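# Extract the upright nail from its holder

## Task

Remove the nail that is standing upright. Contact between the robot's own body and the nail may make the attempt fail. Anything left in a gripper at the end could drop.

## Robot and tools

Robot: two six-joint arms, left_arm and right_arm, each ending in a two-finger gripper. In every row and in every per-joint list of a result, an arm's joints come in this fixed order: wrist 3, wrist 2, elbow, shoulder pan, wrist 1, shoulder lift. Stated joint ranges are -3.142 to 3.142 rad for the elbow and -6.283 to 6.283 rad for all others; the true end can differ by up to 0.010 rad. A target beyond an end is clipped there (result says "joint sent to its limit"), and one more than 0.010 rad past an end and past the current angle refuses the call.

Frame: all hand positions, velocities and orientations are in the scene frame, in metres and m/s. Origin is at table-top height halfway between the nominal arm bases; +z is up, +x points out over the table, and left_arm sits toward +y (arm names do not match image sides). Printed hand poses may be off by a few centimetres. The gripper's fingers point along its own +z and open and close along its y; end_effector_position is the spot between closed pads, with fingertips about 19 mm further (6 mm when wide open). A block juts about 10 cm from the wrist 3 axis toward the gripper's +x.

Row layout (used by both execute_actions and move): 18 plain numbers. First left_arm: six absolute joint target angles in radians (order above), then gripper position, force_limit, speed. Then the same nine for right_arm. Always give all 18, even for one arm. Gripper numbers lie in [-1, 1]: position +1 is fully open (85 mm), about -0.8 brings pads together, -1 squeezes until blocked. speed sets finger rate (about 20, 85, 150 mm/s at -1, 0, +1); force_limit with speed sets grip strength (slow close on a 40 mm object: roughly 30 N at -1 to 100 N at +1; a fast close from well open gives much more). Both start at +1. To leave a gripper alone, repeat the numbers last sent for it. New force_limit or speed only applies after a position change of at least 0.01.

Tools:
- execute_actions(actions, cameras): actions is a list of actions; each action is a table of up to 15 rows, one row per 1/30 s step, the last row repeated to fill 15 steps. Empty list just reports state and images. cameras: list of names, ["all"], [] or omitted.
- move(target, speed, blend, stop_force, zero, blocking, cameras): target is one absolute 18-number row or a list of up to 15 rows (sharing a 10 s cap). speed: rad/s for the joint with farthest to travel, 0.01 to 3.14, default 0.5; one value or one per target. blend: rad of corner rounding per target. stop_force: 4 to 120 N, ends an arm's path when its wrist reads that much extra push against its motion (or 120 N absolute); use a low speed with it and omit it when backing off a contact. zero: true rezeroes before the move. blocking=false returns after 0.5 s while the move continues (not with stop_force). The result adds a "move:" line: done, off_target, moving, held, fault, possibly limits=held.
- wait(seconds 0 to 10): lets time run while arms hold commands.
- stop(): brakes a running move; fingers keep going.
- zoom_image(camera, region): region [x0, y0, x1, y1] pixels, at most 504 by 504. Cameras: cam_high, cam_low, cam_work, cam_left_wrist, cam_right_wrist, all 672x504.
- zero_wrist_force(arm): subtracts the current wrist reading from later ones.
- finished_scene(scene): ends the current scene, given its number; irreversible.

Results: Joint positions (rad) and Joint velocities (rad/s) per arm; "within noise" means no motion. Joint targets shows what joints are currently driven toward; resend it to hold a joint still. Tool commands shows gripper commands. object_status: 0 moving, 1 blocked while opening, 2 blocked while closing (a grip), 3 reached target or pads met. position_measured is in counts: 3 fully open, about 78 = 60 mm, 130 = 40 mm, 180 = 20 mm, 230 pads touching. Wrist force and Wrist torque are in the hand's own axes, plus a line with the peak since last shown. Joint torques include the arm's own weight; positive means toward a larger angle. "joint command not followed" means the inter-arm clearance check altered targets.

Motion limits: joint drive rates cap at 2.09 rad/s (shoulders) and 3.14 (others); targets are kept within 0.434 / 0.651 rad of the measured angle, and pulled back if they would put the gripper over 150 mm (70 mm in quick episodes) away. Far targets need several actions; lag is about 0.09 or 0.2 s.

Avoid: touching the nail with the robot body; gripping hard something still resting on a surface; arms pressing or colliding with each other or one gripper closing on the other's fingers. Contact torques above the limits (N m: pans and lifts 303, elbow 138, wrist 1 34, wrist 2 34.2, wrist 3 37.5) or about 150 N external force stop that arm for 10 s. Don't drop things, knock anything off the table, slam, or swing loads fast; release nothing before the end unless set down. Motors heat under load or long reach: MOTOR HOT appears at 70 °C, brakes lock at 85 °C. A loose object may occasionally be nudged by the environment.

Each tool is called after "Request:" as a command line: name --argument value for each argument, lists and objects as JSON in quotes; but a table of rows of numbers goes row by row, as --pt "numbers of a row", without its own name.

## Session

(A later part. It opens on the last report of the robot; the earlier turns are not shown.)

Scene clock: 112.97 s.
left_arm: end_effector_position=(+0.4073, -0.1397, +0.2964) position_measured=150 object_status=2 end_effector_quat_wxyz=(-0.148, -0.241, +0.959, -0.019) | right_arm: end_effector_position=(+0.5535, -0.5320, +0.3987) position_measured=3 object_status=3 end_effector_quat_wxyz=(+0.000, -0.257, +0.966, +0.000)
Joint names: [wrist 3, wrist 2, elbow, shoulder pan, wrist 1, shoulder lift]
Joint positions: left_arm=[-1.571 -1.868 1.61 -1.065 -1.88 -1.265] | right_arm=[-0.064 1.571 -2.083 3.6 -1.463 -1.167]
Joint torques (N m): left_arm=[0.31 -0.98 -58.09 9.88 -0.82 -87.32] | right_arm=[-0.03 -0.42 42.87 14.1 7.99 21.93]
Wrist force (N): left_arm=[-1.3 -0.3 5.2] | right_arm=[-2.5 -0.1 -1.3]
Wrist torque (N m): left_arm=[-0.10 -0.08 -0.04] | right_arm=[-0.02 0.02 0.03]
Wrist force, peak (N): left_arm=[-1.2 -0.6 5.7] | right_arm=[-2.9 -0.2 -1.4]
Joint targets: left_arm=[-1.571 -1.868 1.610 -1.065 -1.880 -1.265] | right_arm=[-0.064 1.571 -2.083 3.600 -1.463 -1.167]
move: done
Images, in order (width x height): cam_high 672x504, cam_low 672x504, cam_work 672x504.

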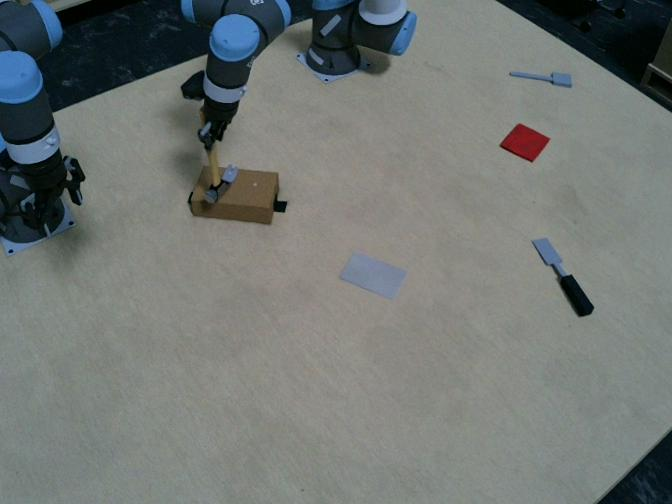

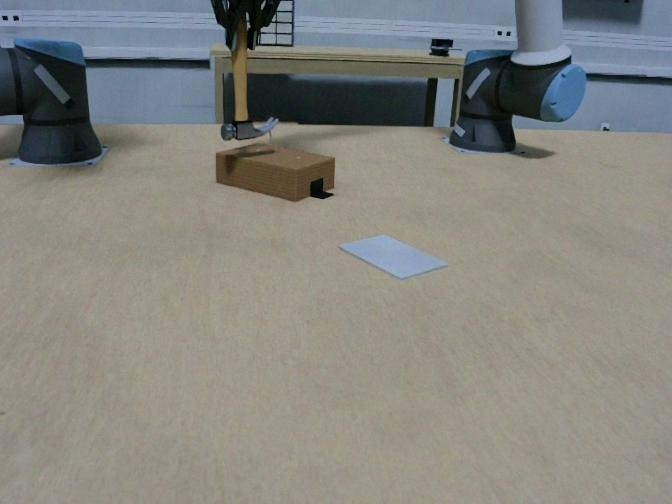

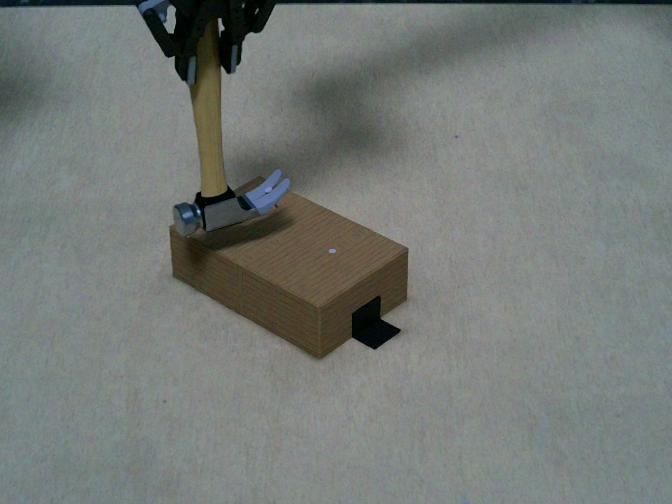

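Request:
move --target '[-1.5708,-1.868,2.1155,-0.2,-1.9554,-1.7309,-0.96,1,-1,-0.064,1.5708,-2.0826,3.6,-1.4631,-1.1667,1,1,1]' --speed 0.3 --cameras '["all"]'

Request:
zoom_image --camera "cam_low" --region '[430, 60, 570, 200]'

Request:
zoom_image --camera "cam_high" --region '[340, 60, 480, 180]'

Scene clock: 117.80 s.
left_arm: end_effector_position=(+0.4950, +0.5228, +0.2997) position_measured=150 object_status=2 end_effector_quat_wxyz=(-0.115, -0.619, +0.771, -0.093) | right_arm: end_effector_position=(+0.5535, -0.5320, +0.3987) position_measured=3 object_status=3 end_effector_quat_wxyz=(+0.000, -0.257, +0.966, +0.000)
Joint names: [wrist 3, wrist 2, elbow, shoulder pan, wrist 1, shoulder lift]
Joint positions: left_arm=[-1.571 -1.868 2.115 -0.2 -1.955 -1.731] | right_arm=[-0.064 1.571 -2.083 3.6 -1.463 -1.167]
Joint torques (N m): left_arm=[0.2 -1.1 -42.07 12.21 -10.15 -49.29] | right_arm=[-0.02 -0.88 43.46 16.18 7.72 23.36]
Wrist force (N): left_arm=[-1.2 0.2 5.3] | right_arm=[-2.1 0.2 -1.1]
Wrist torque (N m): left_arm=[-0.01 -0.03 -0.01] | right_arm=[0.02 -0.05 0.02]
Wrist force, peak (N): left_arm=[2.6 -2.1 6.7] | right_arm=[-2.9 -0.4 -1.2]
Joint targets: left_arm=[-1.571 -1.868 2.115 -0.200 -1.955 -1.731] | right_arm=[-0.064 1.571 -2.083 3.600 -1.463 -1.167]
move: done

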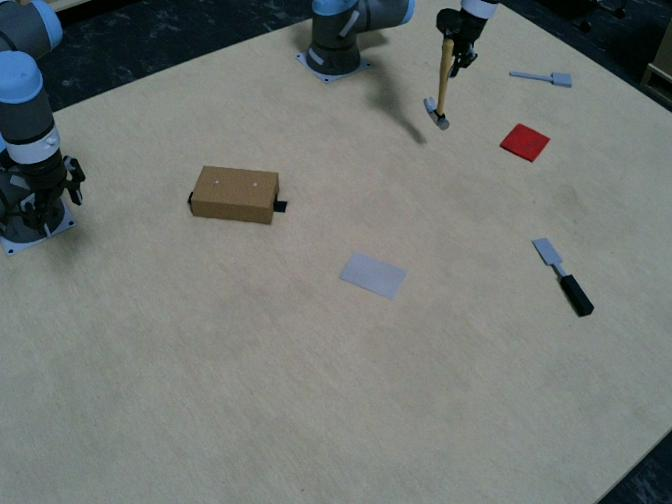

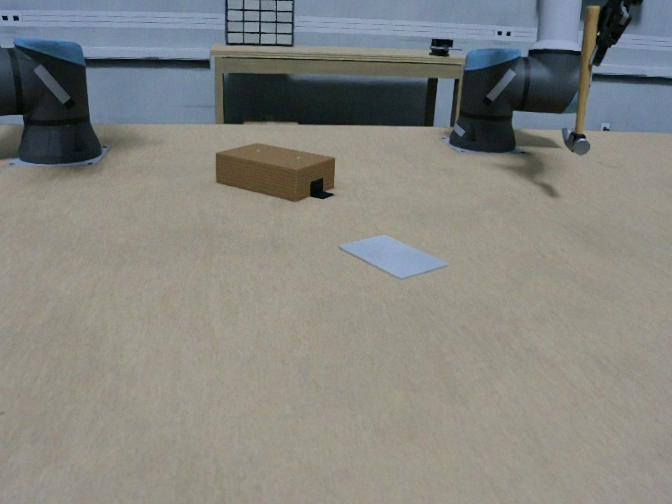

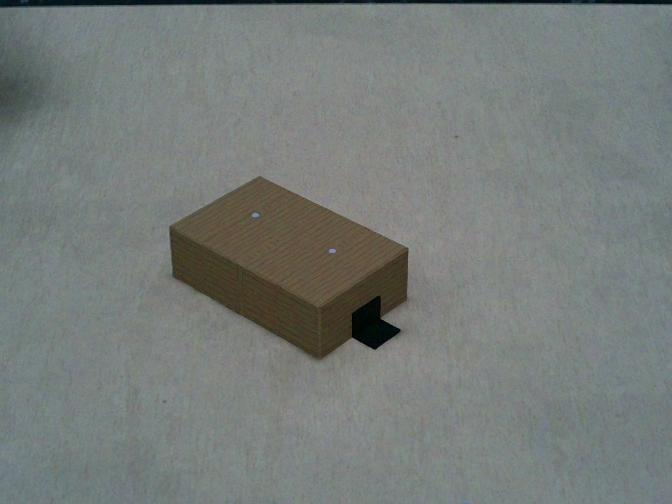

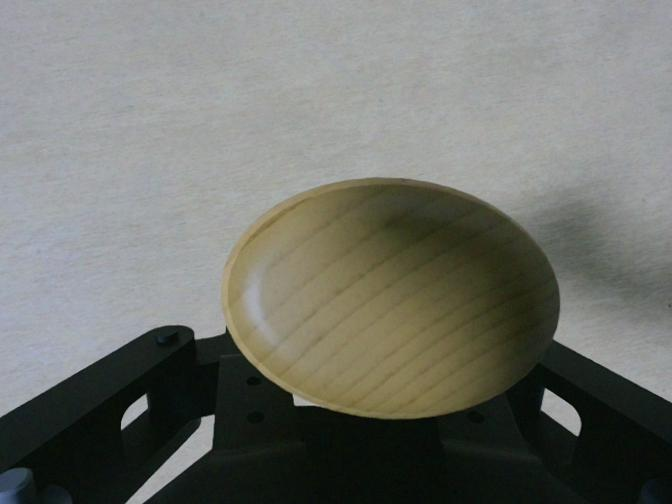

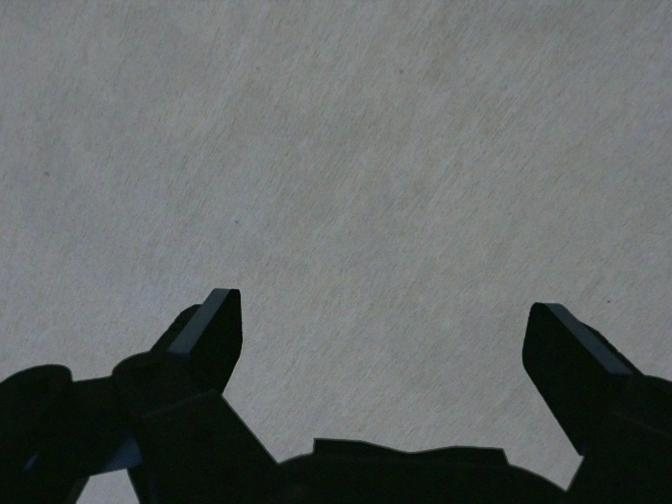

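Scaled by 3.600 from the camera's 672x504 image, which has a finer 960x720 frame.

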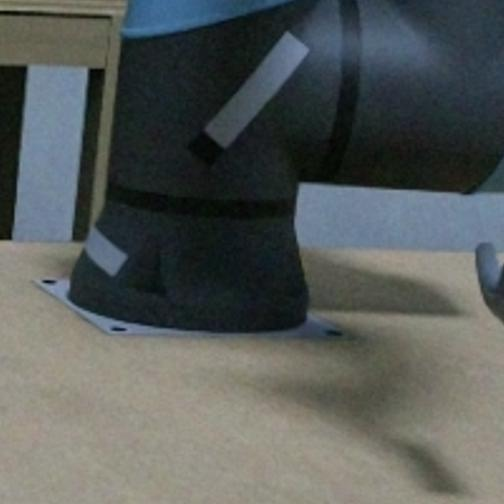

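Scaled by 3.600 from the camera's 672x504 image, which has a finer 960x720 frame.

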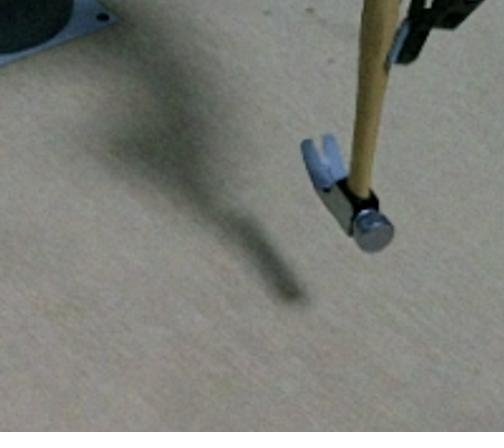

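Request:
zoom_image --camera "cam_low" --region '[540, 100, 620, 170]'

Request:
zoom_image --camera "cam_high" --region '[410, 80, 460, 140]'

Request:
zoom_image --camera "cam_work" --region '[150, 150, 430, 370]'

Request:
zoom_image --camera "cam_high" --region '[180, 90, 450, 290]'

Scaled by 6.300 from the camera's 672x504 image, which has a finer 960x720 frame.

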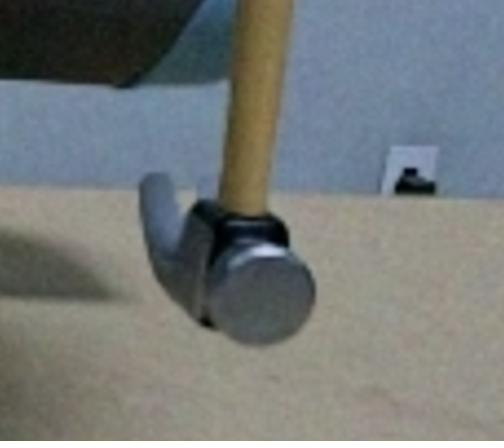

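Scaled by 8.400 from the camera's 672x504 image, which has a finer 960x720 frame.

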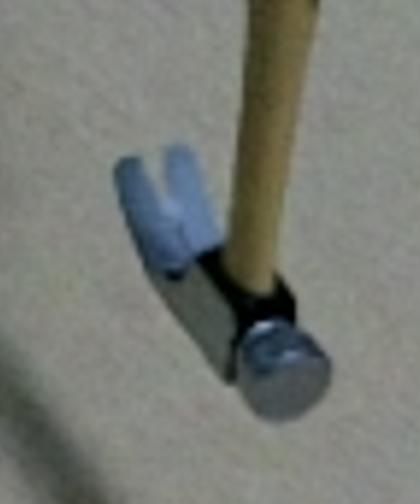

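Scaled by 1.800 from the camera's 672x504 image, which has a finer 960x720 frame.

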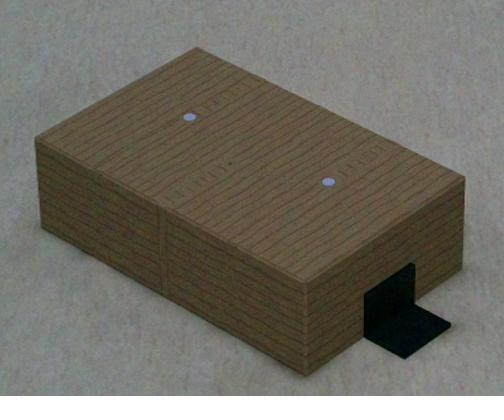

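Scaled by 1.867 from the camera's 672x504 image, which has a finer 960x720 frame.

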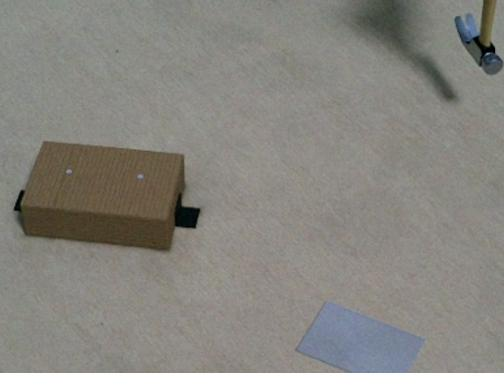

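Request:
move --target '[-1.5708,-1.868,2.2121,-0.2,-2.1230,-1.6599,-0.96,1,-1,-0.064,1.5708,-2.0826,3.6,-1.4631,-1.1667,1,1,1]' --speed 0.1

Request:
move --target '[-1.5708,-1.868,2.2543,-0.2,-2.2118,-1.6133,-0.96,1,-1,-0.064,1.5708,-2.0826,3.6,-1.4631,-1.1667,1,1,1]' --speed 0.03 --stop_force 5 --cameras '["cam_high","cam_low","cam_left_wrist"]'

Request:
zoom_image --camera "cam_low" --region '[520, 50, 640, 210]'

Request:
zoom_image --camera "cam_high" --region '[400, 60, 480, 150]'

Scene clock: 120.73 s.
left_arm: end_effector_position=(+0.4949, +0.5229, +0.2197) position_measured=150 object_status=2 end_effector_quat_wxyz=(-0.115, -0.619, +0.771, -0.093) | right_arm: end_effector_position=(+0.5535, -0.5320, +0.3987) position_measured=3 object_status=3 end_effector_quat_wxyz=(+0.000, -0.257, +0.966, +0.000)
Joint names: [wrist 3, wrist 2, elbow, shoulder pan, wrist 1, shoulder lift]
Joint positions: left_arm=[-1.571 -1.868 2.212 -0.2 -2.123 -1.66] | right_arm=[-0.064 1.571 -2.083 3.6 -1.463 -1.167]
Joint torques (N m): left_arm=[0.5 -0.83 -36.72 8.46 -9.71 -23.68] | right_arm=[0.2 -0.94 43.69 16.22 7.69 24.8]
Wrist force (N): left_arm=[-1.8 -0.2 4.7] | right_arm=[-2.4 0.2 -1.4]
Wrist torque (N m): left_arm=[-0.07 0.05 0.00] | right_arm=[0.02 0.00 0.02]
Wrist force, peak (N): left_arm=[-2.1 -0.1 5.7] | right_arm=[-2.8 -0.5 -1.3]
Joint targets: left_arm=[-1.571 -1.868 2.212 -0.200 -2.123 -1.660] | right_arm=[-0.064 1.571 -2.083 3.600 -1.463 -1.167]
move: done

Scene clock: 124.03 s.
left_arm: end_effector_position=(+0.4953, +0.5228, +0.1917) position_measured=150 object_status=2 end_effector_quat_wxyz=(-0.115, -0.619, +0.771, -0.093) | right_arm: end_effector_position=(+0.5535, -0.5320, +0.3987) position_measured=3 object_status=3 end_effector_quat_wxyz=(+0.000, -0.257, +0.966, +0.000)
Joint names: [wrist 3, wrist 2, elbow, shoulder pan, wrist 1, shoulder lift]
Joint positions: left_arm=[-1.571 -1.868 2.241 -0.2 -2.185 -1.628] | right_arm=[-0.064 1.571 -2.083 3.6 -1.463 -1.167]
Joint torques (N m): left_arm=[1.01 -1.1 -50.09 5.92 -1.73 -51.9] | right_arm=[0.24 -1.18 44.42 15.16 7.69 23.52]
Wrist force (N): left_arm=[-2.1 -0.4 5.0] | right_arm=[-2.7 -0.1 -1.0]
Wrist torque (N m): left_arm=[-0.05 0.08 -0.04] | right_arm=[-0.03 0.04 0.02]
Wrist force, peak (N): left_arm=[4.2 0.8 -14.6] | right_arm=[-2.9 -0.1 -1.3]
Joint targets: left_arm=[-1.571 -1.868 2.241 -0.200 -2.185 -1.628] | right_arm=[-0.064 1.571 -2.083 3.600 -1.463 -1.167]
move: contact (left_arm); left_arm: the wrist 1 is farthest, 0.027 rad from its target
Images, in order (width x height): cam_high 672x504, cam_low 672x504, cam_left_wrist 672x504.

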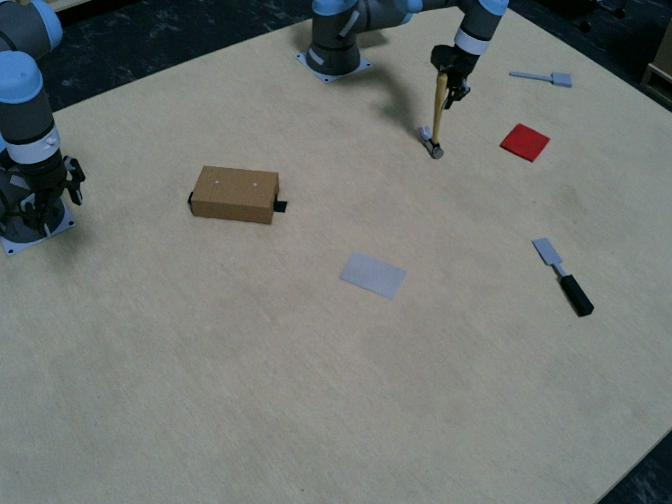

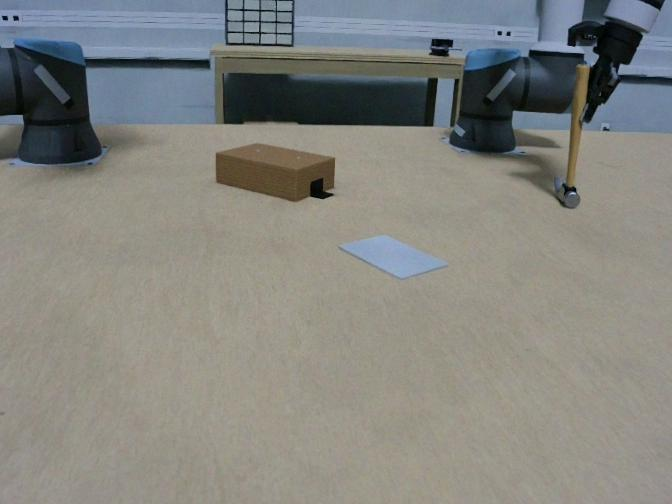

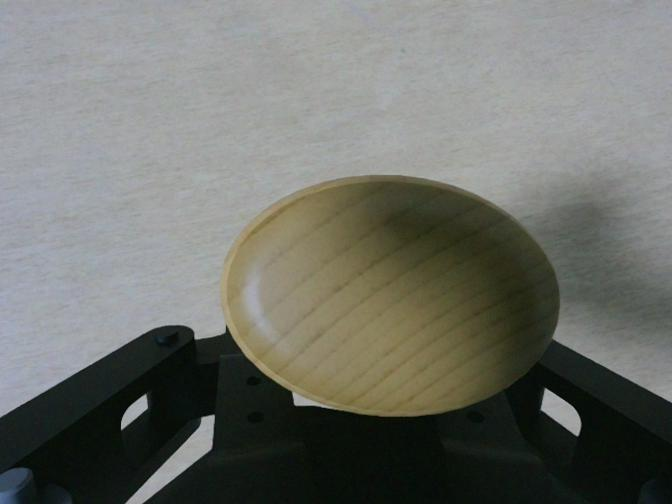

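Scaled by 3.150 from the camera's 672x504 image, which has a finer 960x720 frame.

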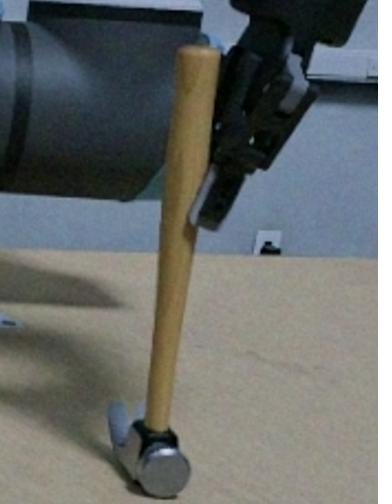

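Scaled by 5.600 from the camera's 672x504 image, which has a finer 960x720 frame.

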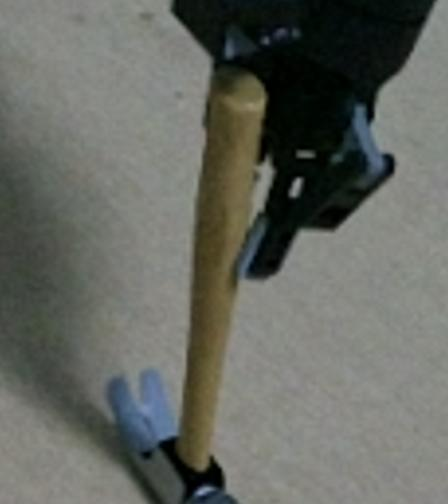

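Request:
move --target '[-1.8564,-1.7,2.2799,-0.4856,-2.2240,-1.6267,-0.96,1,-1,-0.064,1.5708,-2.0826,3.6,-1.4631,-1.1667,1,1,1]' --speed 0.12 --stop_force 30 --cameras '["cam_high","cam_low","cam_left_wrist"]'

Request:
zoom_image --camera "cam_low" --region '[480, 50, 640, 230]'

Request:
zoom_image --camera "cam_high" --region '[380, 60, 480, 170]'

Scene clock: 128.60 s.
left_arm: end_effector_position=(+0.4754, +0.4136, +0.1635) position_measured=231 object_status=3 end_effector_quat_wxyz=(-0.060, -0.625, +0.778, -0.025) | right_arm: end_effector_position=(+0.5535, -0.5320, +0.3987) position_measured=3 object_status=3 end_effector_quat_wxyz=(+0.000, -0.257, +0.966, +0.000)
Joint names: [wrist 3, wrist 2, elbow, shoulder pan, wrist 1, shoulder lift]
Joint positions: left_arm=[-1.856 -1.7 2.28 -0.486 -2.224 -1.627] | right_arm=[-0.064 1.571 -2.083 3.6 -1.463 -1.167]
Joint torques (N m): left_arm=[-1.65 0.67 -35.74 -10.36 -8.37 -20.6] | right_arm=[0.46 -1.8 44.66 16.09 7.54 24.75]
Wrist force (N): left_arm=[-0.2 -0.2 -0.1] | right_arm=[-2.3 -0.3 -1.1]
Wrist torque (N m): left_arm=[-0.05 0.06 -0.03] | right_arm=[-0.05 -0.01 0.02]
Wrist force, peak (N): left_arm=[4.8 0.2 -12.2] | right_arm=[-3.0 -0.2 -1.3]
Joint targets: left_arm=[-1.856 -1.700 2.280 -0.486 -2.224 -1.627] | right_arm=[-0.064 1.571 -2.083 3.600 -1.463 -1.167]
move: done
Images, in order (width x height): cam_high 672x504, cam_low 672x504, cam_left_wrist 672x504.

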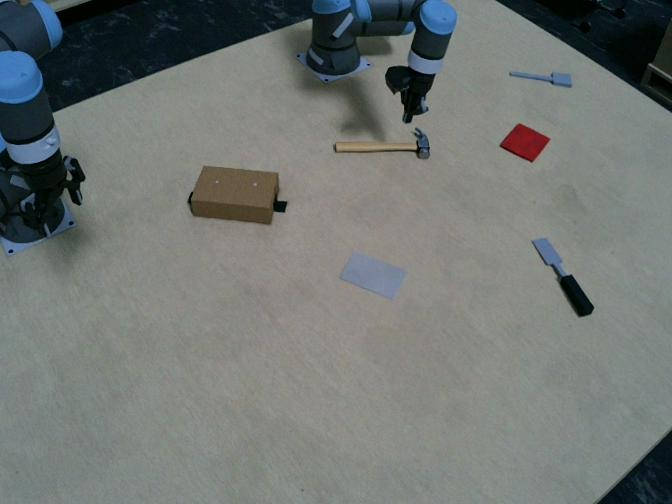

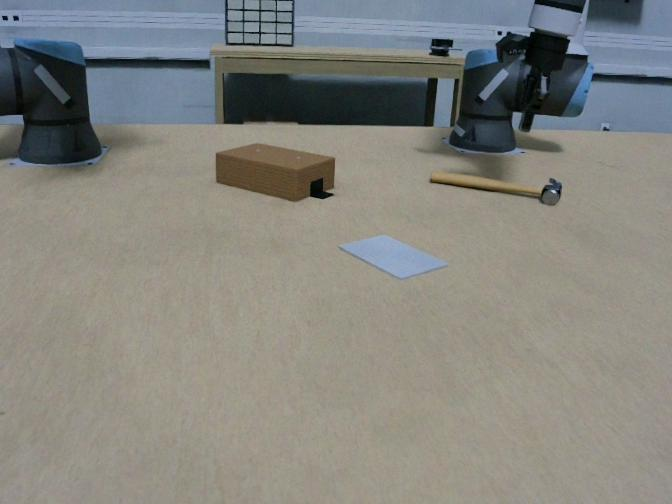

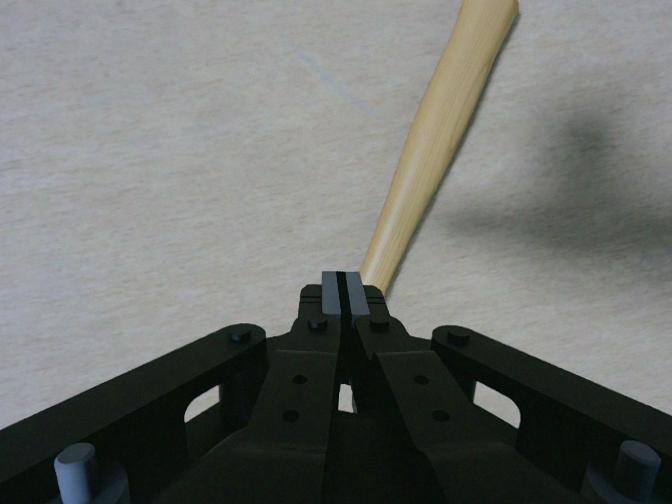

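Scaled by 2.800 from the camera's 672x504 image, which has a finer 960x720 frame.

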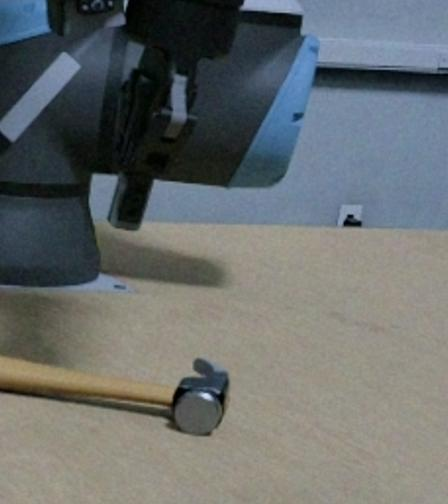

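Scaled by 4.582 from the camera's 672x504 image, which has a finer 960x720 frame.

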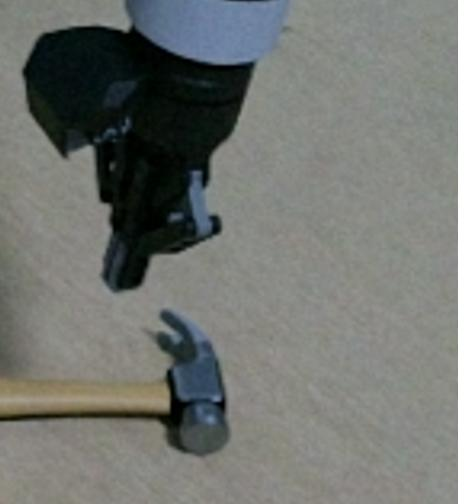

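Request:
zoom_image --camera "cam_high" --region '[405, 115, 440, 170]'

Request:
zoom_image --camera "cam_low" --region '[520, 160, 580, 220]'

Request:
zoom_image --camera "cam_high" --region '[330, 70, 540, 230]'

Scaled by 9.164 from the camera's 672x504 image, which has a finer 960x720 frame.

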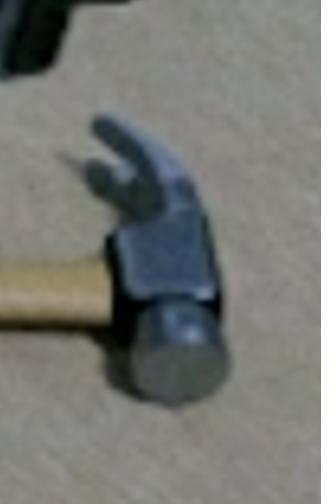

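Scaled by 8.400 from the camera's 672x504 image, which has a finer 960x720 frame.

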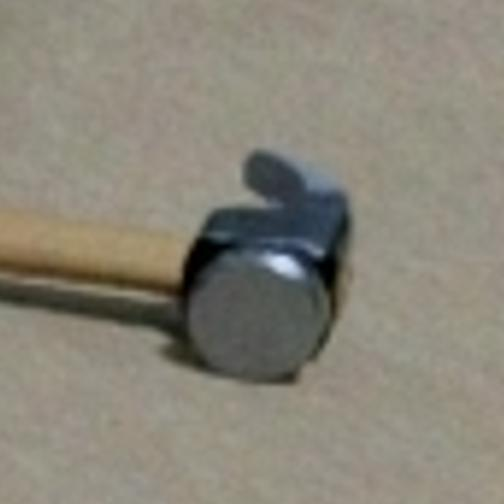

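Scaled by 2.400 from the camera's 672x504 image, which has a finer 960x720 frame.

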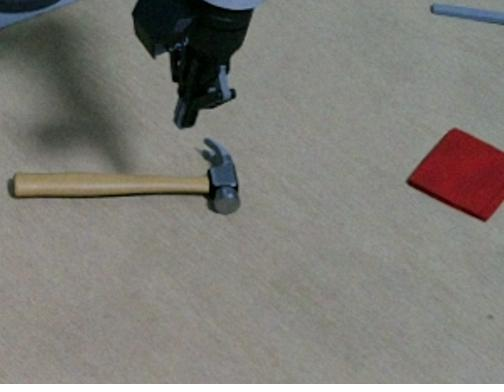

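Request:
move --target '[-1.8564,-1.5708,2.0463,-0.4856,-1.8279,-1.7892,-0.96,1,-1,-0.064,1.5708,-2.0826,3.6,-1.4631,-1.1667,1,1,1]' --speed 0.5 --cameras '["all"]'

Request:
zoom_image --camera "cam_high" --region '[405, 115, 440, 170]'

Scene clock: 130.77 s.
left_arm: end_effector_position=(+0.4933, +0.4454, +0.3495) position_measured=231 object_status=3 end_effector_quat_wxyz=(+0.000, -0.626, +0.780, +0.000) | right_arm: end_effector_position=(+0.5535, -0.5320, +0.3987) position_measured=3 object_status=3 end_effector_quat_wxyz=(+0.000, -0.257, +0.966, +0.000)
Joint names: [wrist 3, wrist 2, elbow, shoulder pan, wrist 1, shoulder lift]
Joint positions: left_arm=[-1.856 -1.571 2.046 -0.486 -1.828 -1.789] | right_arm=[-0.064 1.571 -2.083 3.6 -1.463 -1.167]
Joint torques (N m): left_arm=[-1.77 0.83 -56.46 -9.08 0.04 -42.73] | right_arm=[0.36 -1.84 45.05 16.53 7.45 25.15]
Wrist force (N): left_arm=[-0.5 0.1 -0.1] | right_arm=[-2.6 -0.3 -1.1]
Wrist torque (N m): left_arm=[-0.08 0.10 0.01] | right_arm=[-0.05 0.03 0.02]
Wrist force, peak (N): left_arm=[-0.4 0.4 -3.0] | right_arm=[-2.9 -0.2 -1.0]
Joint targets: left_arm=[-1.856 -1.571 2.046 -0.486 -1.828 -1.789] | right_arm=[-0.064 1.571 -2.083 3.600 -1.463 -1.167]
move: done

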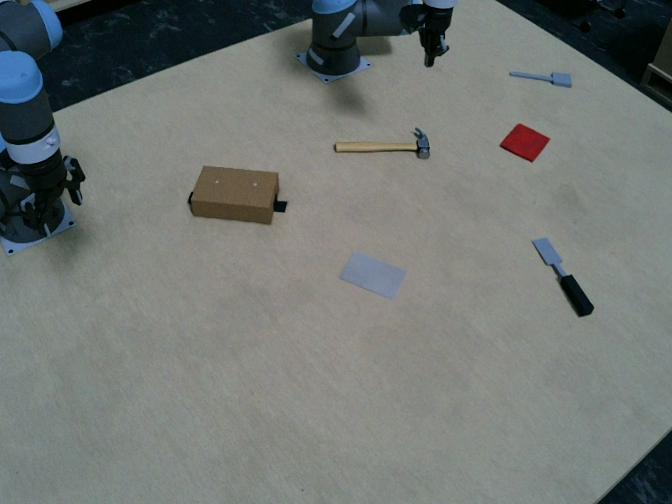

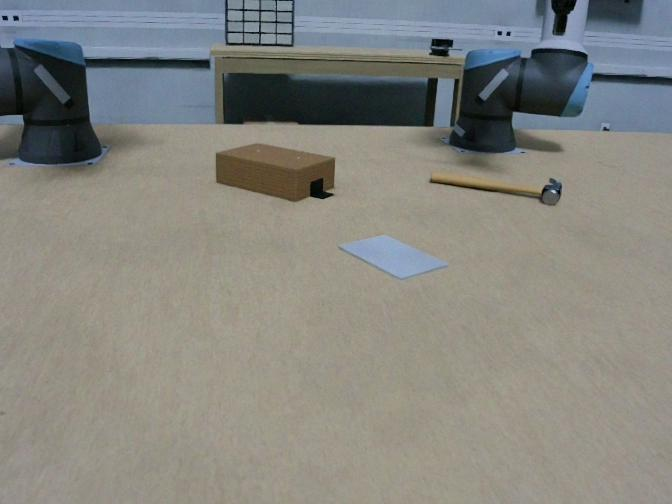

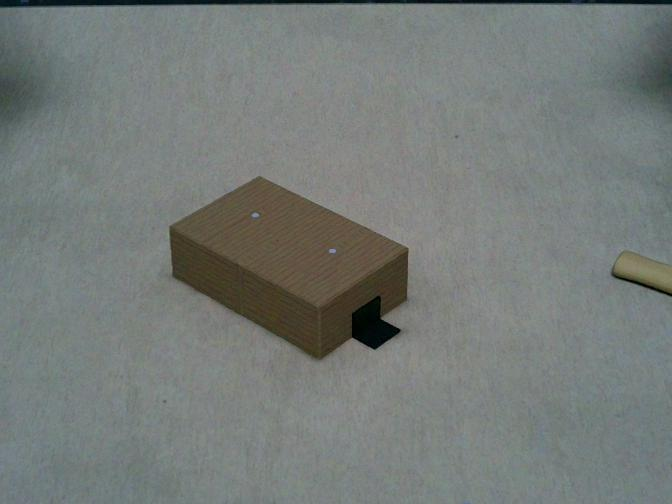

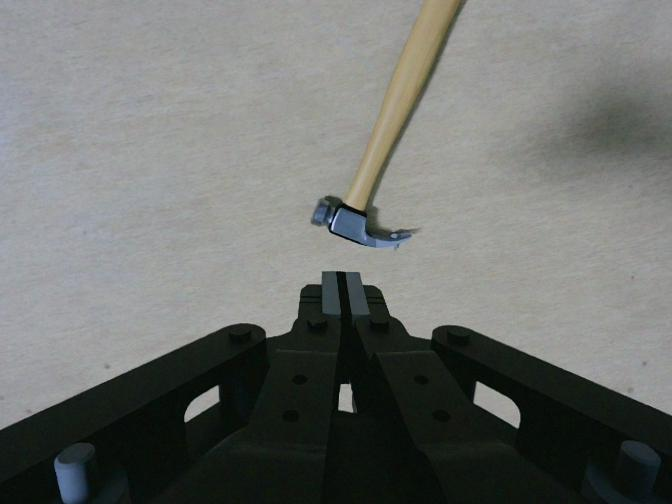

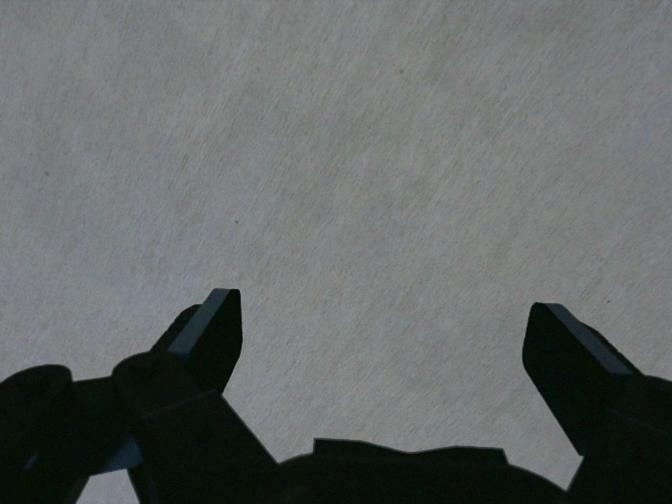

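Scaled by 9.164 from the camera's 672x504 image, which has a finer 960x720 frame.

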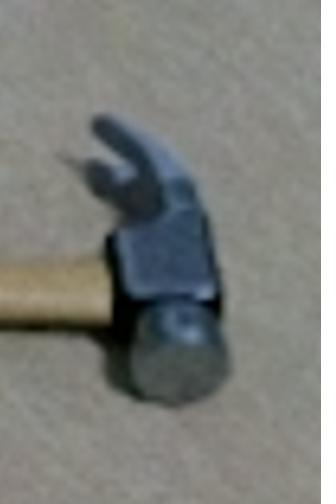

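Request:
zoom_image --camera "cam_left_wrist" --region '[300, 180, 440, 270]'

Scaled by 3.600 from the camera's 672x504 image, which has a finer 960x720 frame.

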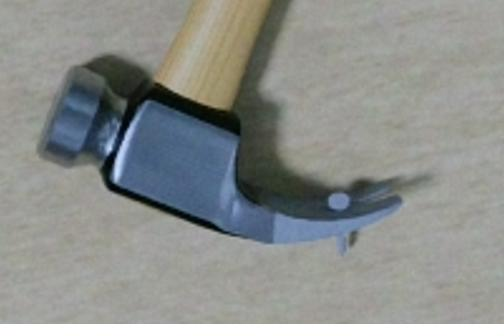

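Request:
finished_scene --scene 1

The scene is finished: the task was done.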